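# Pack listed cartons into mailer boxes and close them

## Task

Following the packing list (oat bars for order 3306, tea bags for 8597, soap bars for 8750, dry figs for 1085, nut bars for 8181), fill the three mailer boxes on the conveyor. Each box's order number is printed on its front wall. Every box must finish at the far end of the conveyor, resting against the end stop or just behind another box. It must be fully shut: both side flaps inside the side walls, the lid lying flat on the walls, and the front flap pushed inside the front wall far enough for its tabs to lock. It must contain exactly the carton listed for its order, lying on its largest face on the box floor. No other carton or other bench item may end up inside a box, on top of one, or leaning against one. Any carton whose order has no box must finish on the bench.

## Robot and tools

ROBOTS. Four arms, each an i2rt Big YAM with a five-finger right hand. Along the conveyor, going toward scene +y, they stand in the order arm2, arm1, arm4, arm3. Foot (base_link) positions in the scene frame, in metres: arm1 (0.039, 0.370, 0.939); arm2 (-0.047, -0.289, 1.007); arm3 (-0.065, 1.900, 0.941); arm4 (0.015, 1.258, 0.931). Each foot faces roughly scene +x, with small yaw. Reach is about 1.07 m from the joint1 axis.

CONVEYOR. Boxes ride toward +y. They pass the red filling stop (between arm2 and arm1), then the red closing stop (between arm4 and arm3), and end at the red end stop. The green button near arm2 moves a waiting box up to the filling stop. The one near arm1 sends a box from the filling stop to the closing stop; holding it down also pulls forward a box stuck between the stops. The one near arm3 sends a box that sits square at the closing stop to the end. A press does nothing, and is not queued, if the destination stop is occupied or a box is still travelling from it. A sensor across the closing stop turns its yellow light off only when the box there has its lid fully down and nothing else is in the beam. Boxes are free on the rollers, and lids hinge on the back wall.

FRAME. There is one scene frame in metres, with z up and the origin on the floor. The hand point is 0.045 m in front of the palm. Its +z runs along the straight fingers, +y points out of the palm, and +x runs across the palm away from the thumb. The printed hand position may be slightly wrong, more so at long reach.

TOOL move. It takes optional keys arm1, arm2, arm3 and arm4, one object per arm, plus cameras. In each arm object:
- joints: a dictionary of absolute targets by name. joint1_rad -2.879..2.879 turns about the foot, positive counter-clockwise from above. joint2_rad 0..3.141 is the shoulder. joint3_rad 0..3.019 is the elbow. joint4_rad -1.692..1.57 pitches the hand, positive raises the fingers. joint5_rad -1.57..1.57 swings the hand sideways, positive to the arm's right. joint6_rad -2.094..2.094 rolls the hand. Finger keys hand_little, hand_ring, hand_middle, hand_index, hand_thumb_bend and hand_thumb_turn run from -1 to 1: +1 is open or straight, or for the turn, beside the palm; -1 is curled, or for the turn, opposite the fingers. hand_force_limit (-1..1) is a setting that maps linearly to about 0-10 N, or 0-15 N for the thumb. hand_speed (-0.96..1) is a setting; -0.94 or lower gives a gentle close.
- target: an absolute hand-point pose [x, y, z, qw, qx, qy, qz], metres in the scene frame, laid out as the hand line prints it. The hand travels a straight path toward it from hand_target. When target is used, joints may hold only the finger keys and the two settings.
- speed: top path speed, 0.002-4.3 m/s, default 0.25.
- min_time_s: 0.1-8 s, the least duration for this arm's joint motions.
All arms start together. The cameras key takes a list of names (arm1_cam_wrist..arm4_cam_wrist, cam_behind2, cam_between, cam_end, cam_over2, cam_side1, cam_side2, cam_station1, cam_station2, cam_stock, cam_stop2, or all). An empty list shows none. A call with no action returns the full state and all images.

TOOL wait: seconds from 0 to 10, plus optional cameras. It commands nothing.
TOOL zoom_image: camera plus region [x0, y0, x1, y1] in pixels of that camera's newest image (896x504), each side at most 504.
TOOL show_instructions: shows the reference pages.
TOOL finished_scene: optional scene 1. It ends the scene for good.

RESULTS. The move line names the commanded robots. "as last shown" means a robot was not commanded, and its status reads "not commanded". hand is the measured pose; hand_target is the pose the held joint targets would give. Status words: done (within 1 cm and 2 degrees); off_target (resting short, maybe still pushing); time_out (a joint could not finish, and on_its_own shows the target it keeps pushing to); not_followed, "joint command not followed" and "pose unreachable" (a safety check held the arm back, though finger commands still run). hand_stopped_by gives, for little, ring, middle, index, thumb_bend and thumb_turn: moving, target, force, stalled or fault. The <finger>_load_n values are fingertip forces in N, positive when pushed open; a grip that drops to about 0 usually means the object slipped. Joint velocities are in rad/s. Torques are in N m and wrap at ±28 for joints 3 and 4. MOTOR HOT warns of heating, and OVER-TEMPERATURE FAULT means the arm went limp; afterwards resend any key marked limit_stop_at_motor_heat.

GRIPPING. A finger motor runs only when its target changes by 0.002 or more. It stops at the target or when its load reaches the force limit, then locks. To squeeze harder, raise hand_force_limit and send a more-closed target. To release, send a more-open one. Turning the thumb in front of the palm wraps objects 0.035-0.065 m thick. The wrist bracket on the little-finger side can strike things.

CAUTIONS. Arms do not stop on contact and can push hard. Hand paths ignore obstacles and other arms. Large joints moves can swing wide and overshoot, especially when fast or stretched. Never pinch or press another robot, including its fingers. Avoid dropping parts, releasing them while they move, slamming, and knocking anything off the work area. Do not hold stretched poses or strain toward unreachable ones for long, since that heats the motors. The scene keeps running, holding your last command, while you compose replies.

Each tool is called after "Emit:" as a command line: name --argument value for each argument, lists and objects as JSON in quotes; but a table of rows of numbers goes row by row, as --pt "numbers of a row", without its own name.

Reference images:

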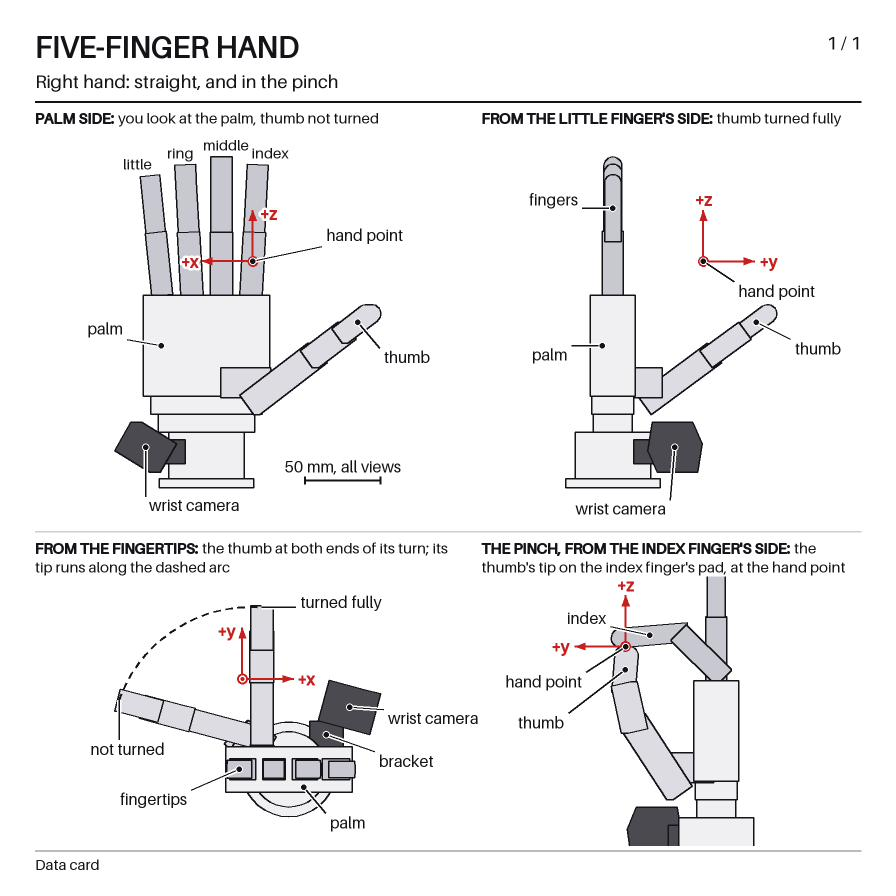

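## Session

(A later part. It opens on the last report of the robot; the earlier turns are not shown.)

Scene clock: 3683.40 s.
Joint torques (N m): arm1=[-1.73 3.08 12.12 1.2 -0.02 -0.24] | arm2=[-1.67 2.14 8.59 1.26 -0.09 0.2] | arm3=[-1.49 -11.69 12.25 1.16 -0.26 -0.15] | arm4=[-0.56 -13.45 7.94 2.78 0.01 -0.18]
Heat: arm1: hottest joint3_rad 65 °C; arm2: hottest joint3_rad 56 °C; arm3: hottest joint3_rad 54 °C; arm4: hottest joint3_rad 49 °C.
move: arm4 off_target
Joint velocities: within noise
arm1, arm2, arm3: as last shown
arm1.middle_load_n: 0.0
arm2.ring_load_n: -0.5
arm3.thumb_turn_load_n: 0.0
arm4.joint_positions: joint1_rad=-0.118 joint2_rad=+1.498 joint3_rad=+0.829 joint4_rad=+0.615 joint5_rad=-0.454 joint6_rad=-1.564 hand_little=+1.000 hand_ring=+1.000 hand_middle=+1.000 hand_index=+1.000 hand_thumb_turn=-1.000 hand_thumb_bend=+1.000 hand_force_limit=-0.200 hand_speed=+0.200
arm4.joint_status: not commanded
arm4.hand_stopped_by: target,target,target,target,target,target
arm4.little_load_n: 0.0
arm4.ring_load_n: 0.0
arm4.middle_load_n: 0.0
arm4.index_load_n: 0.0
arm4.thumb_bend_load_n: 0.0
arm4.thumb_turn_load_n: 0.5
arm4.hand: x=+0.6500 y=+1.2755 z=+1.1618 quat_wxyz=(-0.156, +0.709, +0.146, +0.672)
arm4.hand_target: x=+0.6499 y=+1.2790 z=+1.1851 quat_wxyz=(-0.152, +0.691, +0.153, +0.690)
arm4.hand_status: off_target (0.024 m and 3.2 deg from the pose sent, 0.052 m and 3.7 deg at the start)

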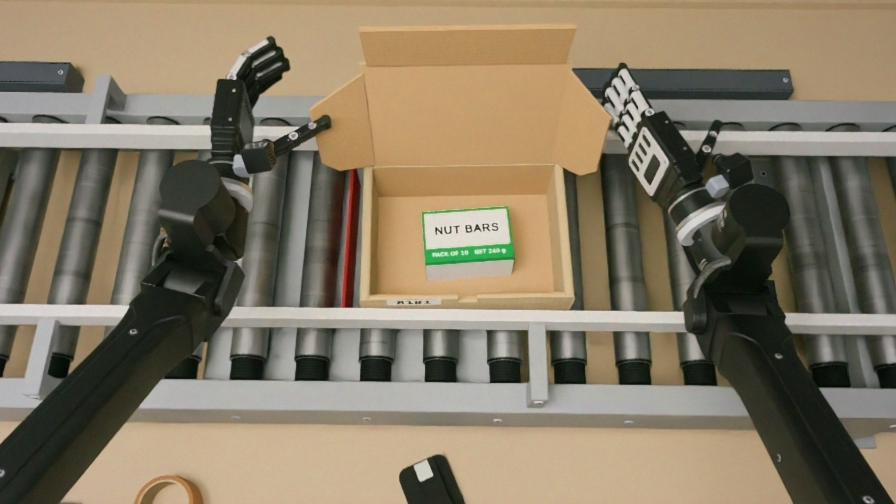

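Emit:
move --arm4 '{"target":[0.64,1.32,1.185,-0.153,0.6903,0.153,0.6903],"speed":0.12}'

Emit:
move --arm4 '{"target":[0.615,1.345,1.18,-0.153,0.6903,0.153,0.6903],"speed":0.1}' --cameras '["cam_over2"]'

Emit:
move --arm4 '{"target":[0.595,1.37,1.175,-0.0739,0.7032,0.0739,0.7032],"speed":0.1}' --cameras '["cam_over2"]'

Scene clock: 3690.57 s.
Joint torques (N m): arm1=[-1.73 3.14 12.12 1.2 -0.02 -0.24] | arm2=[-1.73 2.14 8.61 1.25 -0.09 0.2] | arm3=[-1.49 -11.75 12.22 1.16 -0.26 -0.15] | arm4=[-0.26 -13.04 7.95 2.8 -0.04 -0.18]
Heat: arm1: hottest joint3_rad 65 °C; arm2: hottest joint3_rad 56 °C; arm3: hottest joint3_rad 55 °C; arm4: hottest joint3_rad 48 °C.
move: arm4 off_target
Joint velocities: within noise
arm1, arm2, arm3: as last shown
arm2.ring_load_n: 0.0
arm4.joint_positions: joint1_rad=-0.034 joint2_rad=+1.476 joint3_rad=+0.806 joint4_rad=+0.618 joint5_rad=-0.361 joint6_rad=-1.564 hand_little=+1.000 hand_ring=+1.000 hand_middle=+1.000 hand_index=+1.000 hand_thumb_turn=-1.000 hand_thumb_bend=+1.000 hand_force_limit=-0.200 hand_speed=+0.200
arm4.joint_status: not commanded
arm4.hand_stopped_by: target,target,target,target,target,target
arm4.little_load_n: 0.0
arm4.ring_load_n: 0.0
arm4.middle_load_n: 0.0
arm4.index_load_n: 0.0
arm4.thumb_bend_load_n: 0.0
arm4.thumb_turn_load_n: 0.5
arm4.hand: x=+0.6411 y=+1.3097 z=+1.1622 quat_wxyz=(-0.151, +0.710, +0.145, +0.673)
arm4.hand_target: x=+0.6405 y=+1.3160 z=+1.1852 quat_wxyz=(-0.151, +0.691, +0.152, +0.691)
arm4.hand_status: off_target (0.025 m and 3.2 deg from the pose sent, 0.051 m and 3.2 deg at the start)
pictures: none

Scene clock: 3691.60 s.
Joint torques (N m): arm1=[-1.67 3.14 12.12 1.2 -0.02 -0.24] | arm2=[-1.73 2.14 8.61 1.25 -0.08 0.2] | arm3=[-1.55 -11.69 12.25 1.14 -0.25 -0.15] | arm4=[0.79 -12.16 7.75 2.82 -0.16 -0.17]
Heat: arm1: hottest joint3_rad 65 °C; arm2: hottest joint3_rad 56 °C; arm3: hottest joint3_rad 55 °C; arm4: hottest joint3_rad 48 °C.
move: arm4 off_target
Joint velocities: within noise
arm1, arm2, arm3: as last shown
arm1.index_load_n: -0.5
arm2.thumb_turn_load_n: 0.5
arm3.middle_load_n: -0.5
arm3.thumb_bend_load_n: -0.5
arm4.joint_positions: joint1_rad=+0.015 joint2_rad=+1.430 joint3_rad=+0.743 joint4_rad=+0.635 joint5_rad=-0.289 joint6_rad=-1.566 hand_little=+1.000 hand_ring=+1.000 hand_middle=+1.000 hand_index=+1.000 hand_thumb_turn=-1.000 hand_thumb_bend=+1.000 hand_force_limit=-0.200 hand_speed=+0.200
arm4.joint_status: not commanded
arm4.hand_stopped_by: target,target,target,target,target,target
arm4.little_load_n: 0.0
arm4.ring_load_n: 0.0
arm4.middle_load_n: 0.0
arm4.index_load_n: 0.0
arm4.thumb_bend_load_n: 0.0
arm4.thumb_turn_load_n: 0.5
arm4.hand: x=+0.6183 y=+1.3234 z=+1.1582 quat_wxyz=(-0.142, +0.711, +0.138, +0.674)
arm4.hand_target: x=+0.6159 y=+1.3395 z=+1.1792 quat_wxyz=(-0.149, +0.692, +0.151, +0.690)
arm4.hand_status: off_target (0.031 m and 3.7 deg from the pose sent, 0.047 m and 3.2 deg at the start)

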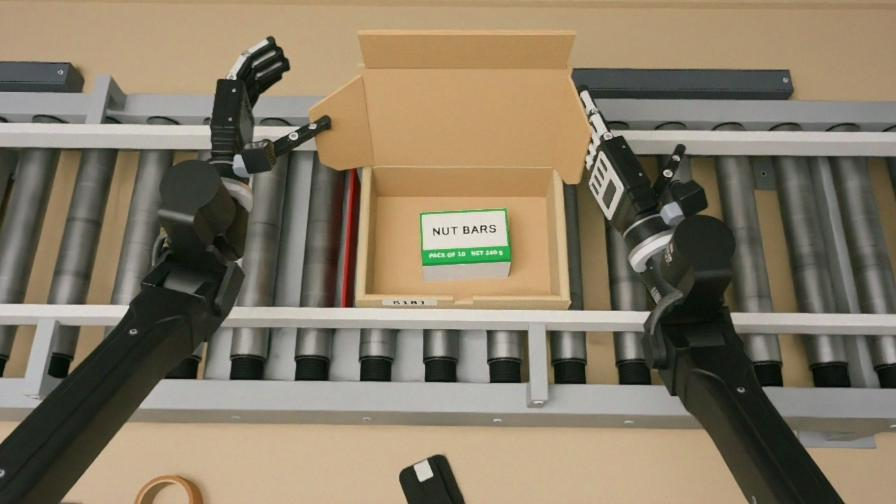

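Scene clock: 3693.33 s.
Joint torques (N m): arm1=[-1.73 3.14 12.12 1.18 -0.02 -0.24] | arm2=[-1.67 2.2 8.59 1.26 -0.09 0.2] | arm3=[-1.44 -11.75 12.26 1.14 -0.22 -0.15] | arm4=[0.79 -11.11 8.06 2.99 -0.18 -0.19]
Heat: arm1: hottest joint3_rad 65 °C; arm2: hottest joint3_rad 56 °C; arm3: hottest joint3_rad 56 °C; arm4: hottest joint3_rad 48 °C.
move: arm4 off_target
Joint velocities: within noise
arm1, arm2, arm3: as last shown
arm1.ring_load_n: -0.5
arm1.index_load_n: 0.0
arm2.thumb_turn_load_n: 0.0
arm3.joint_positions: joint1_rad=-0.185 joint2_rad=+1.762 joint3_rad=+1.144 joint4_rad=+0.590 joint5_rad=-0.257 joint6_rad=-1.553 hand_little=+0.350 hand_ring=+0.350 hand_middle=+0.350 hand_index=+0.500 hand_thumb_turn=-1.000 hand_thumb_bend=+1.000 hand_force_limit=+0.400 hand_speed=-0.500
arm3.middle_load_n: 0.0
arm3.thumb_bend_load_n: 0.0
arm3.hand: x=+0.6575 y=+1.7175 z=+1.1778 quat_wxyz=(-0.009, +0.714, +0.003, +0.700)
arm3.hand_target: x=+0.6691 y=+1.7090 z=+1.1939 quat_wxyz=(-0.005, +0.708, +0.004, +0.707)
arm4.joint_positions: joint1_rad=+0.208 joint2_rad=+1.418 joint3_rad=+0.723 joint4_rad=+0.647 joint5_rad=+0.124 joint6_rad=-1.566 hand_little=+1.000 hand_ring=+1.000 hand_middle=+1.000 hand_index=+1.000 hand_thumb_turn=-1.000 hand_thumb_bend=+1.000 hand_force_limit=-0.200 hand_speed=+0.200
arm4.joint_status: not commanded
arm4.hand_stopped_by: target,target,target,target,target,target
arm4.little_load_n: 0.0
arm4.ring_load_n: 0.0
arm4.middle_load_n: 0.0
arm4.index_load_n: -0.5
arm4.thumb_bend_load_n: 0.5
arm4.thumb_turn_load_n: 0.0
arm4.hand: x=+0.5958 y=+1.3532 z=+1.1581 quat_wxyz=(-0.060, +0.720, +0.067, +0.688)
arm4.hand_target: x=+0.5953 y=+1.3694 z=+1.1757 quat_wxyz=(-0.072, +0.703, +0.075, +0.704)
arm4.hand_status: off_target (0.024 m and 3.2 deg from the pose sent, 0.055 m and 11.3 deg at the start)

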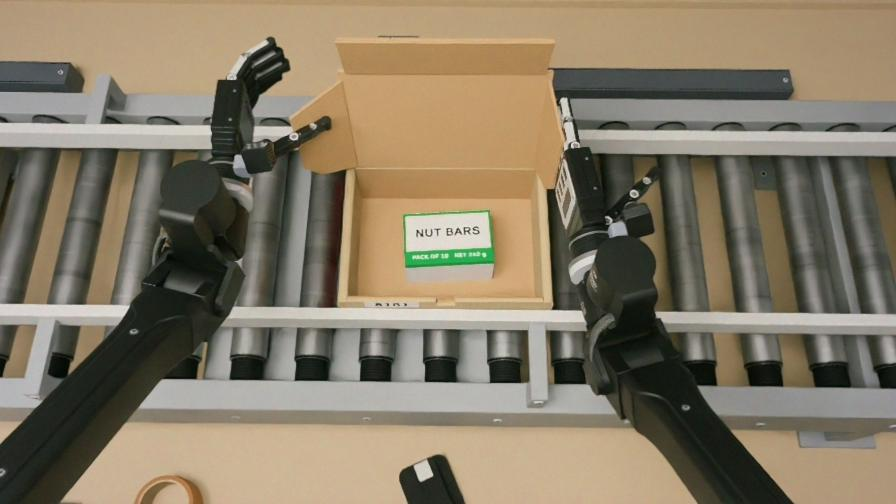

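Emit:
move --arm4 '{"target":[0.575,1.39,1.17,0,0.7071,0,0.7071],"speed":0.1}'

Emit:
move --arm3 '{"target":[0.685,1.74,1.2,0,0.7071,0,0.7071],"speed":0.1}'

Emit:
move --arm3 '{"target":[0.685,1.67,1.2,0,0.7071,0,0.7071],"speed":0.1}' --cameras '["cam_over2","cam_stop2"]'

Scene clock: 3699.07 s.
Joint torques (N m): arm1=[-1.79 3.14 12.12 1.2 -0.02 -0.24] | arm2=[-1.79 2.14 8.59 1.25 -0.08 0.2] | arm3=[-1.49 -11.81 12.25 1.14 -0.23 -0.14] | arm4=[1.14 -9.35 9.74 2.61 -0.25 -0.18]
Heat: arm1: hottest joint3_rad 65 °C; arm2: hottest joint3_rad 56 °C; arm3: hottest joint3_rad 56 °C; arm4: hottest joint3_rad 48 °C.
move: arm4 off_target
Joint velocities: within noise
arm1, arm2, arm3: as last shown
arm1.ring_load_n: 0.0
arm3.hand_target: x=+0.6692 y=+1.7090 z=+1.1939 quat_wxyz=(-0.005, +0.708, +0.004, +0.707)
arm4.joint_positions: joint1_rad=+0.356 joint2_rad=+1.436 joint3_rad=+0.723 joint4_rad=+0.669 joint5_rad=+0.488 joint6_rad=-1.574 hand_little=+1.000 hand_ring=+1.000 hand_middle=+1.000 hand_index=+1.000 hand_thumb_turn=-1.000 hand_thumb_bend=+1.000 hand_force_limit=-0.200 hand_speed=+0.200
arm4.joint_status: not commanded
arm4.hand_stopped_by: target,target,target,target,target,target
arm4.little_load_n: 0.0
arm4.ring_load_n: 0.0
arm4.middle_load_n: -0.5
arm4.index_load_n: 0.0
arm4.thumb_bend_load_n: 0.0
arm4.thumb_turn_load_n: 0.0
arm4.hand: x=+0.5669 y=+1.3657 z=+1.1555 quat_wxyz=(+0.023, +0.720, -0.003, +0.693)
arm4.hand_target: x=+0.5740 y=+1.3894 z=+1.1717 quat_wxyz=(+0.003, +0.706, +0.004, +0.708)
arm4.hand_status: off_target (0.029 m and 3.4 deg from the pose sent, 0.044 m and 10.6 deg at the start)
pictures: none

Scene clock: 3700.07 s.
Joint torques (N m): arm1=[-1.67 3.14 12.12 1.18 -0.02 -0.24] | arm2=[-1.73 2.14 8.59 1.26 -0.09 0.2] | arm3=[0.85 -11.75 12.66 1.24 -0.1 -0.15] | arm4=[1.14 -9.29 9.76 2.51 -0.26 -0.18]
Heat: arm1: hottest joint3_rad 65 °C; arm2: hottest joint3_rad 56 °C; arm3: hottest joint3_rad 56 °C; arm4: hottest joint3_rad 47 °C.
move: arm3 off_target
Joint velocities: within noise
arm1, arm2, arm4: as last shown
arm2.thumb_turn_load_n: 0.5
arm3.joint_positions: joint1_rad=-0.162 joint2_rad=+1.768 joint3_rad=+1.169 joint4_rad=+0.568 joint5_rad=-0.184 joint6_rad=-1.553 hand_little=+0.350 hand_ring=+0.350 hand_middle=+0.350 hand_index=+0.500 hand_thumb_turn=-1.000 hand_thumb_bend=+1.000 hand_force_limit=+0.400 hand_speed=-0.500
arm3.joint_status: not commanded
arm3.hand_stopped_by: target,target,target,target,target,target
arm3.little_load_n: 0.0
arm3.ring_load_n: 0.0
arm3.middle_load_n: 0.0
arm3.index_load_n: 0.0
arm3.thumb_bend_load_n: 0.5
arm3.thumb_turn_load_n: 0.0
arm3.hand: x=+0.6631 y=+1.7187 z=+1.1819 quat_wxyz=(+0.009, +0.715, -0.015, +0.699)
arm3.hand_target: x=+0.6807 y=+1.7302 z=+1.1996 quat_wxyz=(+0.005, +0.707, -0.005, +0.707)
arm3.hand_status: off_target (0.035 m and 2.4 deg from the pose sent, 0.042 m and 1.6 deg at the start)
arm4.joint_positions: joint1_rad=+0.356 joint2_rad=+1.436 joint3_rad=+0.723 joint4_rad=+0.670 joint5_rad=+0.488 joint6_rad=-1.577 hand_little=+1.000 hand_ring=+1.000 hand_middle=+1.000 hand_index=+1.000 hand_thumb_turn=-1.000 hand_thumb_bend=+1.000 hand_force_limit=-0.200 hand_speed=+0.200
arm4.middle_load_n: 0.0
arm4.index_load_n: -0.5
arm4.hand: x=+0.5669 y=+1.3656 z=+1.1560 quat_wxyz=(+0.023, +0.720, -0.002, +0.694)
arm4.hand_target: x=+0.5740 y=+1.3893 z=+1.1719 quat_wxyz=(+0.004, +0.706, +0.005, +0.708)
pictures: none

Scene clock: 3701.30 s.
Joint torques (N m): arm1=[-1.73 3.14 12.12 1.18 -0.02 -0.24] | arm2=[-1.67 2.2 8.61 1.25 -0.09 0.19] | arm3=[-1.08 -12.63 12.52 1.16 -0.22 -0.14] | arm4=[1.14 -9.52 9.74 2.52 -0.27 -0.18]
Heat: arm1: hottest joint3_rad 65 °C; arm2: hottest joint3_rad 56 °C; arm3: hottest joint3_rad 56 °C; arm4: hottest joint3_rad 47 °C.
move: arm3 off_target
Joint velocities: within noise
arm1.joint_positions: joint1_rad=+0.333 joint2_rad=+0.555 joint3_rad=+1.383 joint4_rad=-1.366 joint5_rad=+0.005 joint6_rad=-0.964 hand_little=+1.000 hand_ring=+1.000 hand_middle=+1.000 hand_index=+1.000 hand_thumb_turn=+1.000 hand_thumb_bend=+1.000 hand_force_limit=+0.000 hand_speed=-0.800
arm1.joint_status: not commanded
arm1.hand_stopped_by: target,target,target,target,target,target
arm1.little_load_n: 0.0
arm1.ring_load_n: 0.5
arm1.middle_load_n: 0.0
arm1.index_load_n: 0.0
arm1.thumb_bend_load_n: 0.0
arm1.thumb_turn_load_n: 0.0
arm1.hand: x=+0.2210 y=+0.4245 z=+1.4221 quat_wxyz=(-0.246, +0.864, -0.069, +0.435)
arm1.hand_target: x=+0.2175 y=+0.4188 z=+1.4390 quat_wxyz=(-0.244, +0.857, -0.067, +0.448)
arm1.hand_status: not commanded
arm2.joint_positions: joint1_rad=+0.331 joint2_rad=+0.608 joint3_rad=+1.351 joint4_rad=-1.325 joint5_rad=-0.101 joint6_rad=-1.001 hand_little=+1.000 hand_ring=+1.000 hand_middle=+1.000 hand_index=+1.000 hand_thumb_turn=-1.000 hand_thumb_bend=+1.000 hand_force_limit=-0.300 hand_speed=-0.850
arm2.joint_status: not commanded
arm2.hand_stopped_by: target,target,target,target,target,target
arm2.little_load_n: 0.0
arm2.ring_load_n: 0.0
arm2.middle_load_n: 0.0
arm2.index_load_n: 0.0
arm2.thumb_bend_load_n: 0.0
arm2.thumb_turn_load_n: 0.0
arm2.hand: x=+0.1762 y=-0.2476 z=+1.4704 quat_wxyz=(-0.231, +0.872, -0.116, +0.416)
arm2.hand_target: x=+0.1713 y=-0.2494 z=+1.4815 quat_wxyz=(-0.235, +0.868, -0.124, +0.419)
arm2.hand_status: not commanded
arm3.joint_positions: joint1_rad=-0.239 joint2_rad=+1.811 joint3_rad=+1.229 joint4_rad=+0.554 joint5_rad=-0.300 joint6_rad=-1.553 hand_little=+0.350 hand_ring=+0.350 hand_middle=+0.350 hand_index=+0.500 hand_thumb_turn=-1.000 hand_thumb_bend=+1.000 hand_force_limit=+0.400 hand_speed=-0.500
arm3.joint_status: not commanded
arm3.hand_stopped_by: target,target,target,target,target,target
arm3.little_load_n: 0.0
arm3.ring_load_n: 0.0
arm3.middle_load_n: 0.0
arm3.index_load_n: 0.0
arm3.thumb_bend_load_n: 0.0
arm3.thumb_turn_load_n: 0.5
arm3.hand: x=+0.6730 y=+1.6800 z=+1.1824 quat_wxyz=(-0.005, +0.714, -0.001, +0.700)
arm3.hand_target: x=+0.6849 y=+1.6735 z=+1.1998 quat_wxyz=(-0.002, +0.707, +0.001, +0.708)
arm3.hand_status: off_target (0.024 m and 1.3 deg from the pose sent, 0.056 m and 2.4 deg at the start)
arm4: as last shown
arm4.joint_positions: joint1_rad=+0.356 joint2_rad=+1.439 joint3_rad=+0.723 joint4_rad=+0.670 joint5_rad=+0.488 joint6_rad=-1.577 hand_little=+1.000 hand_ring=+1.000 hand_middle=+1.000 hand_index=+1.000 hand_thumb_turn=-1.000 hand_thumb_bend=+1.000 hand_force_limit=-0.200 hand_speed=+0.200
arm4.middle_load_n: -0.5
arm4.hand: x=+0.5672 y=+1.3658 z=+1.1544 quat_wxyz=(+0.024, +0.721, -0.002, +0.693)
arm4.hand_target: x=+0.5741 y=+1.3894 z=+1.1713 quat_wxyz=(+0.004, +0.706, +0.005, +0.708)

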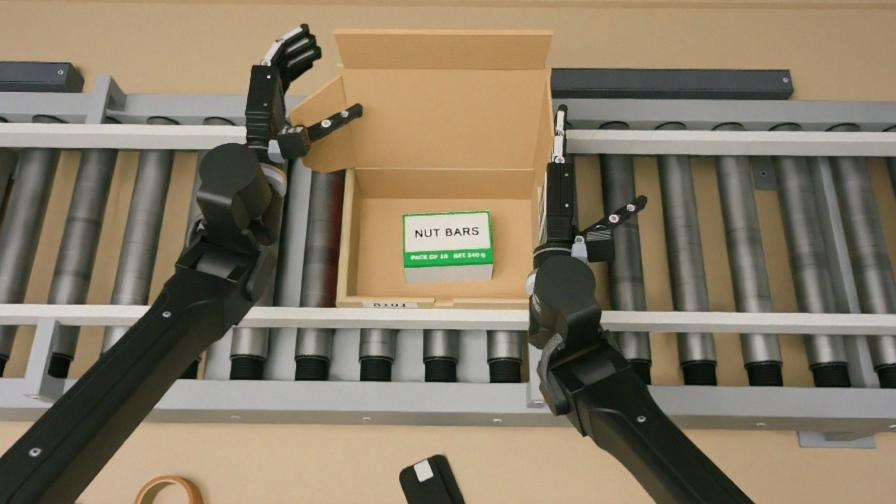

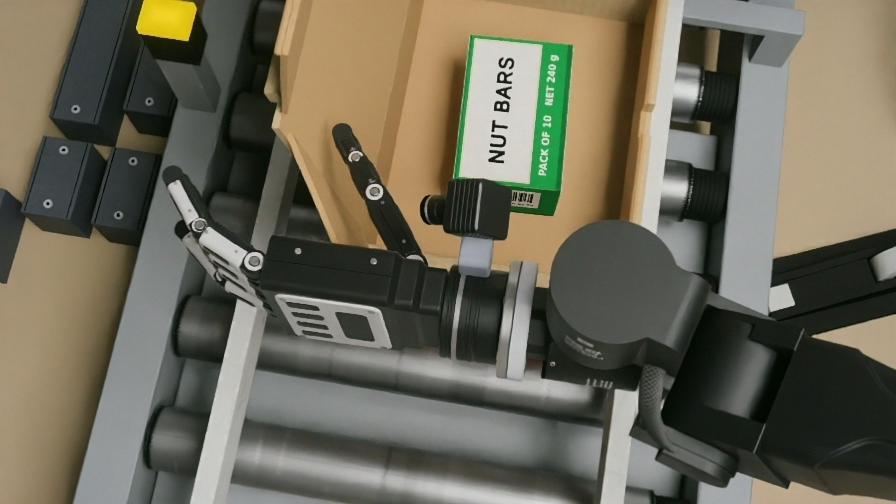

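Emit:
move --arm3 '{"target":[0.68,1.64,1.2,0,0.7071,0,0.7071],"speed":0.1}'

Emit:
move --arm3 '{"target":[0.63,1.635,1.2,0,0.7071,0,0.7071],"speed":0.1}' --cameras '["cam_over2","cam_stop2"]'

Emit:
move --arm3 '{"target":[0.585,1.635,1.195,0,0.7071,0,0.7071],"speed":0.08}' --cameras '["cam_over2","cam_stop2"]'

Scene clock: 3707.23 s.
Joint torques (N m): arm1=[-1.73 3.14 12.12 1.18 -0.02 -0.24] | arm2=[-1.67 2.14 8.61 1.26 -0.09 0.2] | arm3=[-1.9 -12.45 12.75 1.16 -0.06 -0.15] | arm4=[1.14 -9.82 9.74 2.54 -0.29 -0.18]
Heat: arm1: hottest joint3_rad 65 °C; arm2: hottest joint3_rad 56 °C; arm3: hottest joint3_rad 57 °C; arm4: hottest joint3_rad 47 °C.
move: arm3 off_target
Joint velocities: within noise
arm1, arm2, arm4: as last shown
arm1.ring_load_n: 0.0
arm3.joint_positions: joint1_rad=-0.276 joint2_rad=+1.817 joint3_rad=+1.241 joint4_rad=+0.548 joint5_rad=-0.366 joint6_rad=-1.553 hand_little=+0.350 hand_ring=+0.350 hand_middle=+0.350 hand_index=+0.500 hand_thumb_turn=-1.000 hand_thumb_bend=+1.000 hand_force_limit=+0.400 hand_speed=-0.500
arm3.joint_status: not commanded
arm3.hand_stopped_by: target,target,target,target,target,target
arm3.little_load_n: 0.0
arm3.ring_load_n: 0.0
arm3.middle_load_n: 0.0
arm3.index_load_n: 0.0
arm3.thumb_bend_load_n: 0.0
arm3.thumb_turn_load_n: 0.5
arm3.hand: x=+0.6714 y=+1.6646 z=+1.1837 quat_wxyz=(-0.016, +0.714, +0.008, +0.700)
arm3.hand_target: x=+0.6816 y=+1.6503 z=+1.1998 quat_wxyz=(-0.008, +0.707, +0.007, +0.707)
arm3.hand_status: off_target (0.031 m and 2.4 deg from the pose sent, 0.044 m and 1.3 deg at the start)
arm4.joint_positions: joint1_rad=+0.356 joint2_rad=+1.442 joint3_rad=+0.723 joint4_rad=+0.670 joint5_rad=+0.488 joint6_rad=-1.571 hand_little=+1.000 hand_ring=+1.000 hand_middle=+1.000 hand_index=+1.000 hand_thumb_turn=-1.000 hand_thumb_bend=+1.000 hand_force_limit=-0.200 hand_speed=+0.200
arm4.index_load_n: 0.0
arm4.thumb_turn_load_n: 0.5
arm4.hand: x=+0.5675 y=+1.3661 z=+1.1524 quat_wxyz=(+0.022, +0.722, -0.004, +0.692)
arm4.hand_target: x=+0.5742 y=+1.3897 z=+1.1709 quat_wxyz=(+0.002, +0.706, +0.003, +0.708)
pictures: none

Scene clock: 3708.40 s.
Joint torques (N m): arm1=[-1.73 3.14 12.11 1.2 -0.02 -0.24] | arm2=[-1.67 2.14 8.61 1.28 -0.09 0.2] | arm3=[-2.67 -14.56 7.72 2.69 -0.05 -0.16] | arm4=[1.2 -9.82 9.72 2.52 -0.29 -0.18]
Heat: arm1: hottest joint3_rad 65 °C; arm2: hottest joint3_rad 56 °C; arm3: hottest joint3_rad 56 °C; arm4: hottest joint3_rad 47 °C.
move: arm3 off_target
Joint velocities: within noise
arm1, arm2, arm4: as last shown
arm3.joint_positions: joint1_rad=-0.316 joint2_rad=+1.759 joint3_rad=+1.164 joint4_rad=+0.548 joint5_rad=-0.395 joint6_rad=-1.553 hand_little=+0.350 hand_ring=+0.350 hand_middle=+0.350 hand_index=+0.500 hand_thumb_turn=-1.000 hand_thumb_bend=+1.000 hand_force_limit=+0.400 hand_speed=-0.500
arm3.joint_status: not commanded
arm3.hand_stopped_by: target,target,target,target,target,target
arm3.little_load_n: 0.0
arm3.ring_load_n: 0.0
arm3.middle_load_n: 0.0
arm3.index_load_n: 0.0
arm3.thumb_bend_load_n: 0.0
arm3.thumb_turn_load_n: 0.5
arm3.hand: x=+0.6394 y=+1.6502 z=+1.1814 quat_wxyz=(-0.015, +0.720, +0.002, +0.694)
arm3.hand_target: x=+0.6309 y=+1.6357 z=+1.1995 quat_wxyz=(-0.001, +0.707, +0.000, +0.707)
arm3.hand_status: off_target (0.026 m and 2.7 deg from the pose sent, 0.054 m and 2.4 deg at the start)
arm4.joint_positions: joint1_rad=+0.356 joint2_rad=+1.442 joint3_rad=+0.723 joint4_rad=+0.670 joint5_rad=+0.489 joint6_rad=-1.571 hand_little=+1.000 hand_ring=+1.000 hand_middle=+1.000 hand_index=+1.000 hand_thumb_turn=-1.000 hand_thumb_bend=+1.000 hand_force_limit=-0.200 hand_speed=+0.200
arm4.index_load_n: -0.5
arm4.hand: x=+0.5673 y=+1.3658 z=+1.1525 quat_wxyz=(+0.023, +0.722, -0.004, +0.692)
arm4.hand_target: x=+0.5741 y=+1.3894 z=+1.1709 quat_wxyz=(+0.003, +0.706, +0.003, +0.708)

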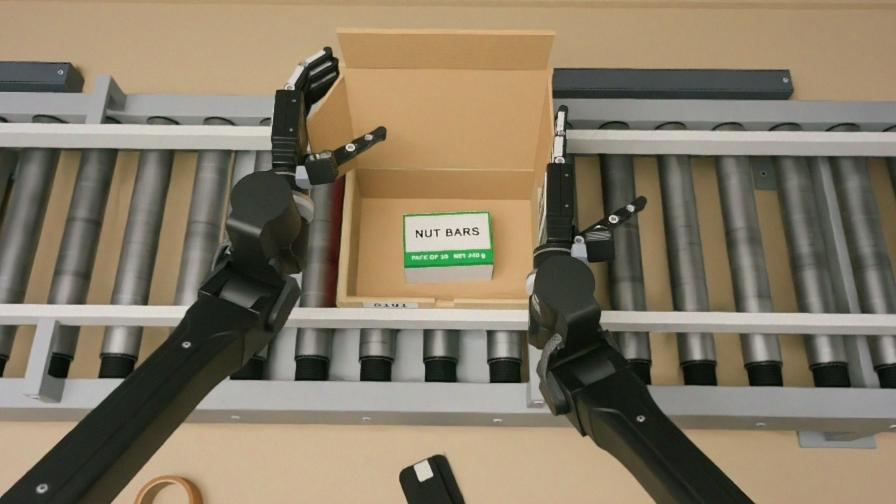

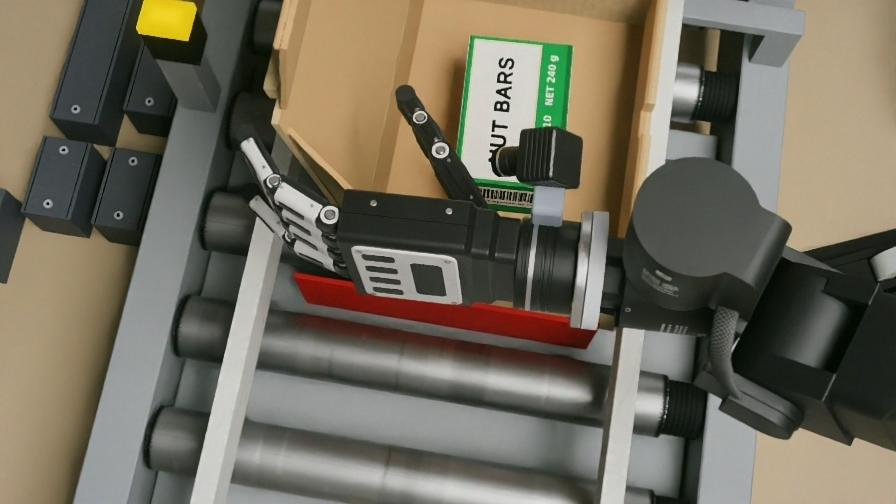

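Scene clock: 3709.60 s.
Joint torques (N m): arm1=[-1.73 3.14 12.14 1.2 -0.02 -0.24] | arm2=[-1.67 2.14 8.59 1.26 -0.08 0.2] | arm3=[-2.84 -13.16 7.54 2.89 -0.07 -0.16] | arm4=[1.14 -9.76 9.73 2.52 -0.3 -0.18]
Heat: arm1: hottest joint3_rad 65 °C; arm2: hottest joint3_rad 56 °C; arm3: hottest joint3_rad 56 °C; arm4: hottest joint3_rad 47 °C.
move: arm3 off_target
Joint velocities: within noise
arm1, arm2, arm4: as last shown
arm2.thumb_bend_load_n: -0.5
arm3.joint_positions: joint1_rad=-0.349 joint2_rad=+1.677 joint3_rad=+1.034 joint4_rad=+0.588 joint5_rad=-0.429 joint6_rad=-1.553 hand_little=+0.350 hand_ring=+0.350 hand_middle=+0.350 hand_index=+0.500 hand_thumb_turn=-1.000 hand_thumb_bend=+1.000 hand_force_limit=+0.400 hand_speed=-0.500
arm3.joint_status: not commanded
arm3.hand_stopped_by: target,target,target,target,target,target
arm3.little_load_n: 0.0
arm3.ring_load_n: 0.5
arm3.middle_load_n: 0.0
arm3.index_load_n: 0.0
arm3.thumb_bend_load_n: -0.5
arm3.thumb_turn_load_n: 0.0
arm3.hand: x=+0.5948 y=+1.6491 z=+1.1733 quat_wxyz=(-0.017, +0.723, +0.000, +0.691)
arm3.hand_target: x=+0.5855 y=+1.6345 z=+1.1955 quat_wxyz=(+0.000, +0.707, +0.000, +0.707)
arm3.hand_status: off_target (0.028 m and 3.2 deg from the pose sent, 0.058 m and 2.7 deg at the start)
arm4.joint_positions: joint1_rad=+0.357 joint2_rad=+1.442 joint3_rad=+0.723 joint4_rad=+0.670 joint5_rad=+0.489 joint6_rad=-1.564 hand_little=+1.000 hand_ring=+1.000 hand_middle=+1.000 hand_index=+1.000 hand_thumb_turn=-1.000 hand_thumb_bend=+1.000 hand_force_limit=-0.200 hand_speed=+0.200
arm4.middle_load_n: 0.0
arm4.index_load_n: 0.0
arm4.thumb_turn_load_n: 0.0
arm4.hand: x=+0.5672 y=+1.3668 z=+1.1521 quat_wxyz=(+0.020, +0.722, -0.006, +0.692)
arm4.hand_target: x=+0.5740 y=+1.3901 z=+1.1706 quat_wxyz=(+0.000, +0.706, +0.001, +0.708)

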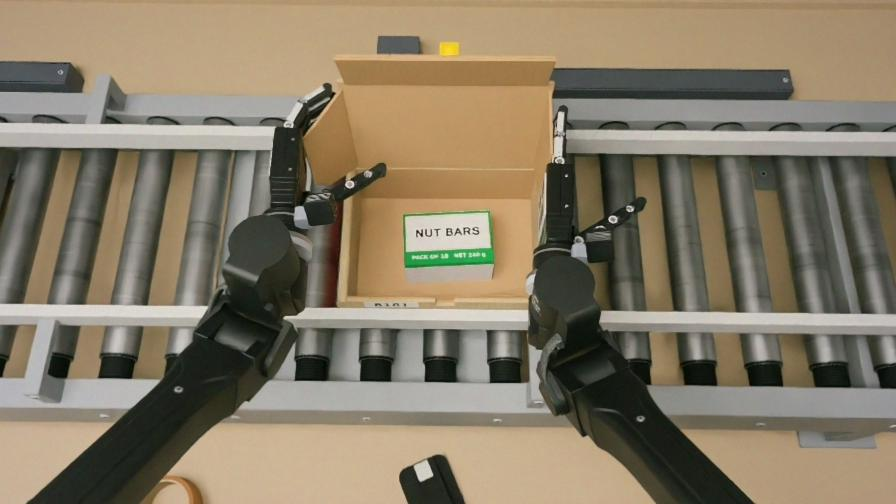

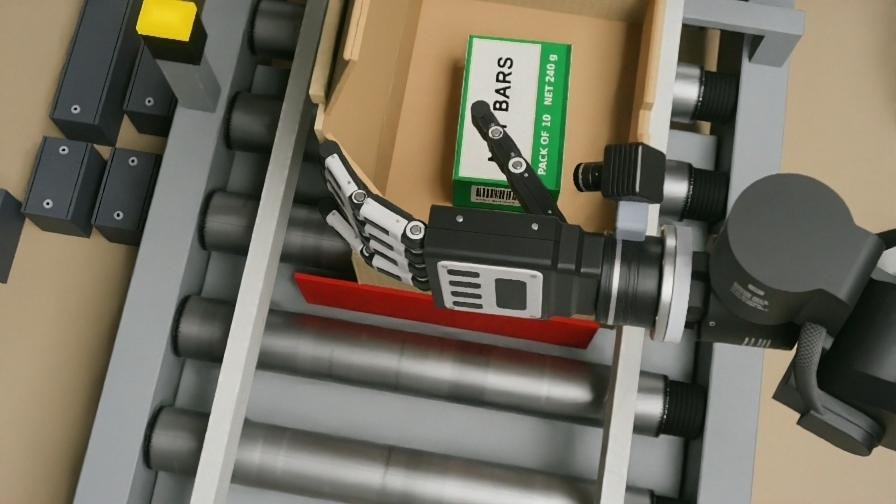

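Emit:
move --arm3 '{"target":[0.555,1.63,1.2,0,0.7071,0,0.7071],"speed":0.06}' --arm4 '{"target":[0.545,1.395,1.165,0,0.7071,0,0.7071],"speed":0.06}'

Emit:
move --arm3 '{"target":[0.53,1.63,1.2,0,0.7071,0,0.7071],"speed":0.06}' --arm4 '{"target":[0.53,1.4,1.16,0,0.7071,0,0.7071],"speed":0.06}' --cameras '["cam_over2","cam_stop2"]'

Scene clock: 3714.33 s.
Joint torques (N m): arm1=[-1.67 3.14 12.11 1.18 -0.02 -0.24] | arm2=[-1.67 2.14 8.58 1.28 -0.09 0.19] | arm3=[-3.49 -12.86 7.82 2.93 0.06 -0.17] | arm4=[1.08 -11.52 8.14 2.92 -0.34 -0.16]
Heat: arm1: hottest joint3_rad 65 °C; arm2: hottest joint3_rad 56 °C; arm3: hottest joint3_rad 55 °C; arm4: hottest joint3_rad 47 °C.
move: arm3 off_target; arm4 off_target
Joint velocities: within noise
arm1, arm2: as last shown
arm2.thumb_bend_load_n: 0.0
arm2.thumb_turn_load_n: 0.5
arm3.joint_positions: joint1_rad=-0.376 joint2_rad=+1.621 joint3_rad=+0.962 joint4_rad=+0.586 joint5_rad=-0.466 joint6_rad=-1.553 hand_little=+0.350 hand_ring=+0.350 hand_middle=+0.350 hand_index=+0.500 hand_thumb_turn=-1.000 hand_thumb_bend=+1.000 hand_force_limit=+0.400 hand_speed=-0.500
arm3.joint_status: not commanded
arm3.hand_stopped_by: target,target,target,target,target,target
arm3.little_load_n: 0.0
arm3.ring_load_n: 0.0
arm3.middle_load_n: 3.0
arm3.index_load_n: 0.0
arm3.thumb_bend_load_n: 0.0
arm3.thumb_turn_load_n: 0.0
arm3.hand: x=+0.5668 y=+1.6497 z=+1.1695 quat_wxyz=(-0.024, +0.727, +0.001, +0.686)
arm3.hand_target: x=+0.5553 y=+1.6298 z=+1.1997 quat_wxyz=(+0.000, +0.707, -0.001, +0.707)
arm3.hand_status: off_target (0.038 m and 4.3 deg from the pose sent, 0.052 m and 3.2 deg at the start)
arm4.joint_positions: joint1_rad=+0.397 joint2_rad=+1.422 joint3_rad=+0.676 joint4_rad=+0.678 joint5_rad=+0.535 joint6_rad=-1.564 hand_little=+1.000 hand_ring=+1.000 hand_middle=+1.000 hand_index=+1.000 hand_thumb_turn=-1.000 hand_thumb_bend=+1.000 hand_force_limit=-0.200 hand_speed=+0.200
arm4.joint_status: not commanded
arm4.hand_stopped_by: target,target,target,target,target,target
arm4.little_load_n: -0.5
arm4.ring_load_n: -0.5
arm4.middle_load_n: 0.0
arm4.index_load_n: 0.0
arm4.thumb_bend_load_n: 0.0
arm4.thumb_turn_load_n: 0.5
arm4.hand: x=+0.5458 y=+1.3724 z=+1.1407 quat_wxyz=(+0.026, +0.727, -0.004, +0.686)
arm4.hand_target: x=+0.5449 y=+1.3939 z=+1.1644 quat_wxyz=(+0.000, +0.707, +0.000, +0.707)
arm4.hand_status: off_target (0.033 m and 4.5 deg from the pose sent, 0.038 m and 3.4 deg at the start)
pictures: none

Scene clock: 3715.37 s.
Joint torques (N m): arm1=[-1.79 3.08 12.11 1.18 -0.02 -0.24] | arm2=[-1.67 2.14 8.61 1.28 -0.09 0.2] | arm3=[-3.96 -12.34 7.73 3.37 0.14 -0.18] | arm4=[1.55 -11.16 8.23 2.93 -0.4 -0.15]
Heat: arm1: hottest joint3_rad 65 °C; arm2: hottest joint3_rad 56 °C; arm3: hottest joint3_rad 54 °C; arm4: hottest joint3_rad 47 °C.
move: arm3 off_target; arm4 off_target
Joint velocities: within noise
arm1, arm2: as last shown
arm2.thumb_bend_load_n: -0.5
arm3.joint_positions: joint1_rad=-0.391 joint2_rad=+1.573 joint3_rad=+0.897 joint4_rad=+0.586 joint5_rad=-0.495 joint6_rad=-1.553 hand_little=+0.350 hand_ring=+0.350 hand_middle=+0.350 hand_index=+0.500 hand_thumb_turn=-1.000 hand_thumb_bend=+1.000 hand_force_limit=+0.400 hand_speed=-0.500
arm3.joint_status: not commanded
arm3.hand_stopped_by: target,target,target,target,target,target
arm3.little_load_n: 0.0
arm3.ring_load_n: 0.0
arm3.middle_load_n: 5.0
arm3.index_load_n: 0.5
arm3.thumb_bend_load_n: 0.0
arm3.thumb_turn_load_n: 0.5
arm3.hand: x=+0.5438 y=+1.6555 z=+1.1634 quat_wxyz=(-0.032, +0.732, +0.002, +0.680)
arm3.hand_target: x=+0.5309 y=+1.6314 z=+1.1985 quat_wxyz=(-0.001, +0.708, +0.001, +0.706)
arm3.hand_status: off_target (0.047 m and 5.6 deg from the pose sent, 0.052 m and 4.3 deg at the start)
arm4.joint_positions: joint1_rad=+0.429 joint2_rad=+1.406 joint3_rad=+0.642 joint4_rad=+0.693 joint5_rad=+0.569 joint6_rad=-1.564 hand_little=+1.000 hand_ring=+1.000 hand_middle=+1.000 hand_index=+1.000 hand_thumb_turn=-1.000 hand_thumb_bend=+1.000 hand_force_limit=-0.200 hand_speed=+0.200
arm4.joint_status: not commanded
arm4.hand_stopped_by: target,target,target,target,target,target
arm4.little_load_n: -0.5
arm4.ring_load_n: 0.0
arm4.middle_load_n: 0.0
arm4.index_load_n: 0.0
arm4.thumb_bend_load_n: 0.0
arm4.thumb_turn_load_n: 0.0
arm4.hand: x=+0.5302 y=+1.3774 z=+1.1361 quat_wxyz=(+0.028, +0.727, -0.003, +0.686)
arm4.hand_target: x=+0.5300 y=+1.3999 z=+1.1605 quat_wxyz=(-0.001, +0.707, +0.000, +0.707)
arm4.hand_status: off_target (0.033 m and 4.7 deg from the pose sent, 0.037 m and 4.5 deg at the start)

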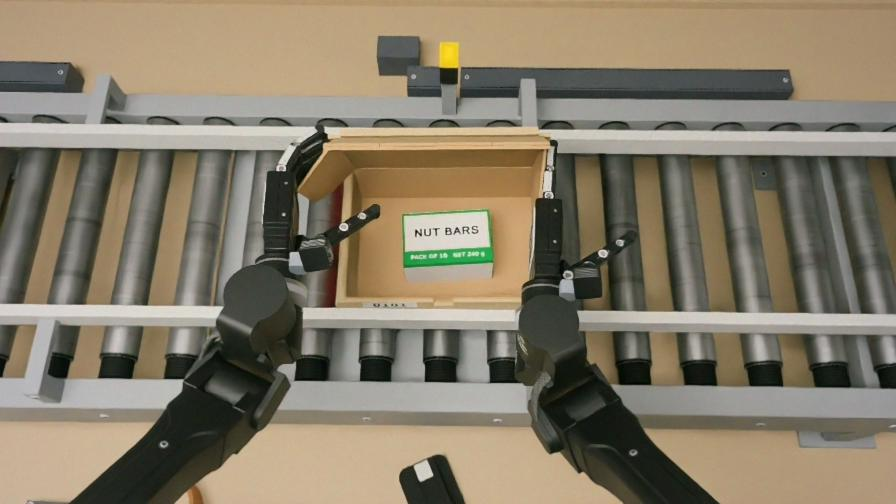

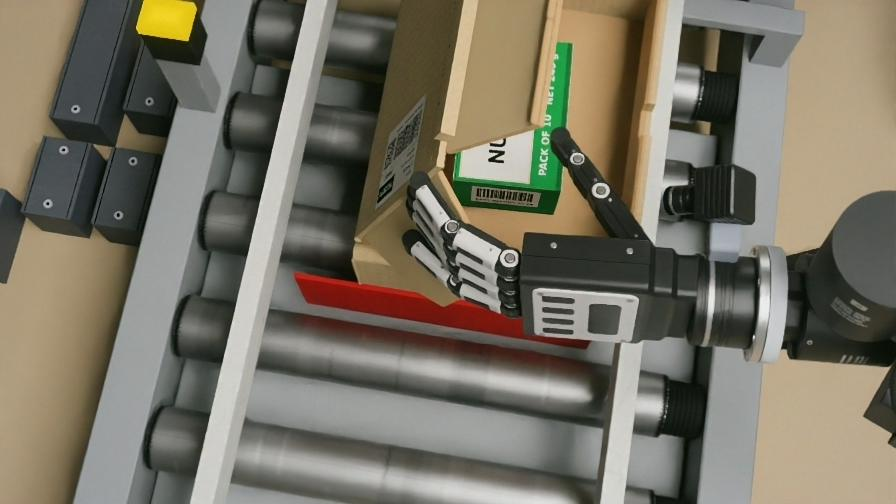

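Emit:
move --arm3 '{"joints":{"hand_middle":0.6,"hand_index":0.7,"hand_little":0.45,"hand_ring":0.55}}'

Emit:
move --arm3 '{"target":[0.54,1.605,1.2,0,0.7071,0,0.7071],"speed":0.08}'

Emit:
move --arm3 '{"joints":{"hand_middle":0.8,"hand_index":0.9,"hand_little":0.5,"hand_ring":0.7}}'

Emit:
move --arm3 '{"target":[0.535,1.58,1.2,0,0.7071,0,0.7071],"speed":0.08}' --cameras '["cam_over2","cam_stop2"]'

Scene clock: 3722.57 s.
Joint torques (N m): arm1=[-1.73 3.08 12.12 1.2 -0.02 -0.24] | arm2=[-1.67 2.08 8.61 1.26 -0.09 0.19] | arm3=[-2.55 -11.63 8.12 3.23 0.14 -0.18] | arm4=[1.44 -11.16 8.25 2.81 -0.39 -0.15]
Heat: arm1: hottest joint3_rad 65 °C; arm2: hottest joint3_rad 56 °C; arm3: hottest joint3_rad 53 °C; arm4: hottest joint3_rad 47 °C.
move: arm3 done
Joint velocities: arm1=[within noise] | arm2=[-0.005 -0.044 -0.002 0.027 0.007 -0.022] | arm3=[within noise] | arm4=[within noise]
arm1, arm2, arm4: as last shown
arm2.thumb_bend_load_n: 0.0
arm2.thumb_turn_load_n: 0.0
arm3.joint_positions: joint1_rad=-0.409 joint2_rad=+1.562 joint3_rad=+0.893 joint4_rad=+0.591 joint5_rad=-0.494 joint6_rad=-1.553 hand_little=+0.450 hand_ring=+0.550 hand_middle=+0.600 hand_index=+0.700 hand_thumb_turn=-1.000 hand_thumb_bend=+1.000 hand_force_limit=+0.400 hand_speed=-0.500
arm3.joint_status: all done
arm3.hand_stopped_by: target,target,target,target,target,target
arm3.little_load_n: 0.5
arm3.ring_load_n: 0.0
arm3.middle_load_n: 0.0
arm3.index_load_n: 0.5
arm3.thumb_bend_load_n: 0.0
arm3.thumb_turn_load_n: 0.5
arm3.hand: x=+0.5372 y=+1.6450 z=+1.1690 quat_wxyz=(-0.023, +0.729, -0.003, +0.684)
arm3.hand_target: x=+0.5307 y=+1.6307 z=+1.1998 quat_wxyz=(+0.000, +0.707, +0.000, +0.707)
arm3.hand_status: not commanded
arm4.joint_positions: joint1_rad=+0.429 joint2_rad=+1.406 joint3_rad=+0.642 joint4_rad=+0.696 joint5_rad=+0.569 joint6_rad=-1.564 hand_little=+1.000 hand_ring=+1.000 hand_middle=+1.000 hand_index=+1.000 hand_thumb_turn=-1.000 hand_thumb_bend=+1.000 hand_force_limit=-0.200 hand_speed=+0.200
arm4.ring_load_n: -0.5
arm4.hand: x=+0.5303 y=+1.3775 z=+1.1367 quat_wxyz=(+0.027, +0.726, -0.004, +0.687)
arm4.hand_target: x=+0.5301 y=+1.3998 z=+1.1605 quat_wxyz=(+0.000, +0.707, +0.000, +0.707)
pictures: none

Scene clock: 3723.53 s.
Joint torques (N m): arm1=[-1.73 3.14 12.12 1.2 -0.02 -0.24] | arm2=[-1.73 2.2 8.61 1.24 -0.09 0.2] | arm3=[-4.25 -8.76 12.1 2.85 0.21 -0.17] | arm4=[1.44 -11.11 8.32 2.81 -0.45 -0.15]
Heat: arm1: hottest joint3_rad 65 °C; arm2: hottest joint3_rad 56 °C; arm3: hottest joint3_rad 53 °C; arm4: hottest joint3_rad 47 °C.
move: arm3 off_target
Joint velocities: within noise
arm1, arm2, arm4: as last shown
arm2.thumb_turn_load_n: 0.5
arm3.joint_positions: joint1_rad=-0.426 joint2_rad=+1.565 joint3_rad=+0.893 joint4_rad=+0.594 joint5_rad=-0.535 joint6_rad=-1.553 hand_little=+0.450 hand_ring=+0.550 hand_middle=+0.600 hand_index=+0.700 hand_thumb_turn=-1.000 hand_thumb_bend=+1.000 hand_force_limit=+0.400 hand_speed=-0.500
arm3.joint_status: not commanded
arm3.hand_stopped_by: target,target,target,target,target,target
arm3.little_load_n: 3.0
arm3.ring_load_n: 0.0
arm3.middle_load_n: 0.0
arm3.index_load_n: 0.5
arm3.thumb_bend_load_n: 0.0
arm3.thumb_turn_load_n: 0.0
arm3.hand: x=+0.5354 y=+1.6427 z=+1.1680 quat_wxyz=(-0.033, +0.729, +0.005, +0.684)
arm3.hand_target: x=+0.5378 y=+1.6073 z=+1.1996 quat_wxyz=(-0.001, +0.707, +0.001, +0.707)
arm3.hand_status: off_target (0.050 m and 5.2 deg from the pose sent, 0.051 m and 4.5 deg at the start)
arm4.joint_positions: joint1_rad=+0.429 joint2_rad=+1.406 joint3_rad=+0.640 joint4_rad=+0.696 joint5_rad=+0.570 joint6_rad=-1.564 hand_little=+1.000 hand_ring=+1.000 hand_middle=+1.000 hand_index=+1.000 hand_thumb_turn=-1.000 hand_thumb_bend=+1.000 hand_force_limit=-0.200 hand_speed=+0.200
arm4.hand: x=+0.5298 y=+1.3770 z=+1.1360 quat_wxyz=(+0.028, +0.727, -0.004, +0.686)
arm4.hand_target: x=+0.5299 y=+1.3998 z=+1.1603 quat_wxyz=(+0.000, +0.707, +0.000, +0.707)
pictures: none

Scene clock: 3724.17 s.
Joint torques (N m): arm1=[-1.73 3.14 12.12 1.2 -0.02 -0.24] | arm2=[-1.73 2.2 8.59 1.25 -0.09 0.2] | arm3=[-3.78 -8.82 12.08 2.82 0.27 -0.17] | arm4=[1.44 -11.11 8.39 2.8 -0.51 -0.15]
Heat: arm1: hottest joint3_rad 65 °C; arm2: hottest joint3_rad 56 °C; arm3: hottest joint3_rad 54 °C; arm4: hottest joint3_rad 47 °C.
move: arm3 done
Joint velocities: within noise
arm1.joint_positions: joint1_rad=+0.333 joint2_rad=+0.555 joint3_rad=+1.383 joint4_rad=-1.366 joint5_rad=+0.005 joint6_rad=-0.964 hand_little=+1.000 hand_ring=+1.000 hand_middle=+1.000 hand_index=+1.000 hand_thumb_turn=+1.000 hand_thumb_bend=+1.000 hand_force_limit=+0.000 hand_speed=-0.800
arm1.joint_status: not commanded
arm1.hand_stopped_by: target,target,target,target,target,target
arm1.little_load_n: 0.0
arm1.ring_load_n: 0.0
arm1.middle_load_n: 0.0
arm1.index_load_n: 0.0
arm1.thumb_bend_load_n: 0.0
arm1.thumb_turn_load_n: 0.0
arm1.hand: x=+0.2210 y=+0.4245 z=+1.4221 quat_wxyz=(-0.246, +0.864, -0.069, +0.435)
arm1.hand_target: x=+0.2175 y=+0.4188 z=+1.4390 quat_wxyz=(-0.244, +0.857, -0.067, +0.448)
arm1.hand_status: not commanded
arm2.joint_positions: joint1_rad=+0.331 joint2_rad=+0.608 joint3_rad=+1.351 joint4_rad=-1.325 joint5_rad=-0.101 joint6_rad=-1.001 hand_little=+1.000 hand_ring=+1.000 hand_middle=+1.000 hand_index=+1.000 hand_thumb_turn=-1.000 hand_thumb_bend=+1.000 hand_force_limit=-0.300 hand_speed=-0.850
arm2.joint_status: not commanded
arm2.hand_stopped_by: target,target,target,target,target,target
arm2.little_load_n: 0.0
arm2.ring_load_n: 0.0
arm2.middle_load_n: 0.0
arm2.index_load_n: 0.0
arm2.thumb_bend_load_n: 0.0
arm2.thumb_turn_load_n: 0.0
arm2.hand: x=+0.1762 y=-0.2476 z=+1.4704 quat_wxyz=(-0.231, +0.872, -0.116, +0.416)
arm2.hand_target: x=+0.1713 y=-0.2494 z=+1.4815 quat_wxyz=(-0.235, +0.868, -0.124, +0.419)
arm2.hand_status: not commanded
arm3.joint_positions: joint1_rad=-0.432 joint2_rad=+1.565 joint3_rad=+0.893 joint4_rad=+0.594 joint5_rad=-0.537 joint6_rad=-1.553 hand_little=+0.500 hand_ring=+0.700 hand_middle=+0.800 hand_index=+0.900 hand_thumb_turn=-1.000 hand_thumb_bend=+1.000 hand_force_limit=+0.400 hand_speed=-0.500
arm3.joint_status: all done
arm3.hand_stopped_by: target,target,target,target,target,target
arm3.little_load_n: 2.5
arm3.ring_load_n: 0.0
arm3.middle_load_n: 0.0
arm3.index_load_n: 0.5
arm3.thumb_bend_load_n: 0.0
arm3.thumb_turn_load_n: 0.5
arm3.hand: x=+0.5338 y=+1.6393 z=+1.1681 quat_wxyz=(-0.031, +0.729, +0.003, +0.684)
arm3.hand_target: x=+0.5378 y=+1.6073 z=+1.1996 quat_wxyz=(-0.001, +0.707, +0.001, +0.707)
arm3.hand_status: not commanded
arm4: as last shown
arm4.joint_positions: joint1_rad=+0.429 joint2_rad=+1.406 joint3_rad=+0.640 joint4_rad=+0.696 joint5_rad=+0.572 joint6_rad=-1.564 hand_little=+1.000 hand_ring=+1.000 hand_middle=+1.000 hand_index=+1.000 hand_thumb_turn=-1.000 hand_thumb_bend=+1.000 hand_force_limit=-0.200 hand_speed=+0.200
arm4.little_load_n: -1.0
arm4.ring_load_n: 0.0
arm4.thumb_turn_load_n: 0.5
arm4.hand: x=+0.5297 y=+1.3767 z=+1.1360 quat_wxyz=(+0.029, +0.727, -0.005, +0.686)
arm4.hand_target: x=+0.5302 y=+1.3999 z=+1.1606 quat_wxyz=(-0.001, +0.707, +0.000, +0.707)
pictures: none

Scene clock: 3725.17 s.
Joint torques (N m): arm1=[-1.73 3.14 12.12 1.18 -0.02 -0.24] | arm2=[-1.73 2.14 8.61 1.26 -0.09 0.2] | arm3=[-5.66 -8.64 12.63 2.66 0.59 -0.18] | arm4=[1.44 -11.05 8.58 2.8 -0.78 -0.16]
Heat: arm1: hottest joint3_rad 65 °C; arm2: hottest joint3_rad 56 °C; arm3: hottest joint3_rad 54 °C; arm4: hottest joint3_rad 47 °C.
move: arm3 off_target
Joint velocities: within noise
arm1, arm2, arm4: as last shown
arm1.little_load_n: -0.5
arm3.joint_positions: joint1_rad=-0.460 joint2_rad=+1.578 joint3_rad=+0.907 joint4_rad=+0.594 joint5_rad=-0.593 joint6_rad=-1.553 hand_little=+0.501 hand_ring=+0.700 hand_middle=+0.800 hand_index=+0.900 hand_thumb_turn=-1.000 hand_thumb_bend=+1.000 hand_force_limit=+0.400 hand_speed=-0.500
arm3.joint_status: not commanded
arm3.hand_stopped_by: target,target,target,target,target,target
arm3.little_load_n: 5.0
arm3.ring_load_n: 0.0
arm3.middle_load_n: 0.0
arm3.index_load_n: 0.5
arm3.thumb_bend_load_n: 0.0
arm3.thumb_turn_load_n: 0.5
arm3.hand: x=+0.5336 y=+1.6315 z=+1.1684 quat_wxyz=(-0.042, +0.727, +0.013, +0.685)
arm3.hand_target: x=+0.5313 y=+1.5826 z=+1.2002 quat_wxyz=(+0.000, +0.707, +0.000, +0.707)
arm3.hand_status: off_target (0.060 m and 6.1 deg from the pose sent, 0.067 m and 5.1 deg at the start)
arm4.joint_positions: joint1_rad=+0.429 joint2_rad=+1.406 joint3_rad=+0.637 joint4_rad=+0.696 joint5_rad=+0.580 joint6_rad=-1.564 hand_little=+1.000 hand_ring=+1.000 hand_middle=+1.000 hand_index=+1.000 hand_thumb_turn=-1.000 hand_thumb_bend=+1.000 hand_force_limit=-0.200 hand_speed=+0.200
arm4.little_load_n: -2.5
arm4.hand: x=+0.5283 y=+1.3747 z=+1.1347 quat_wxyz=(+0.032, +0.728, -0.007, +0.685)
arm4.hand_target: x=+0.5302 y=+1.3999 z=+1.1607 quat_wxyz=(+0.000, +0.707, +0.000, +0.707)

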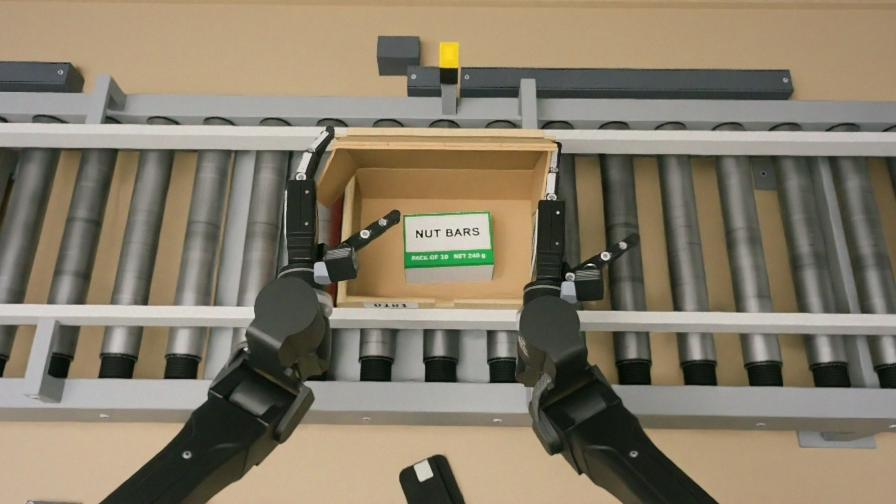

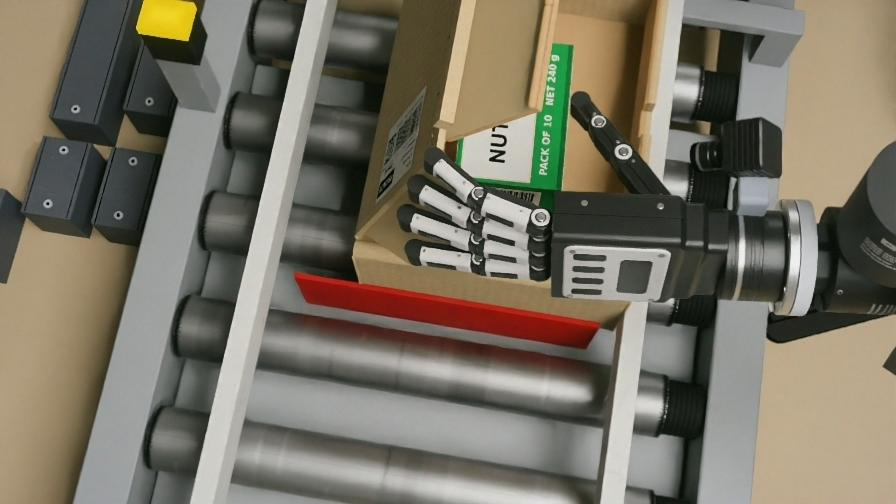

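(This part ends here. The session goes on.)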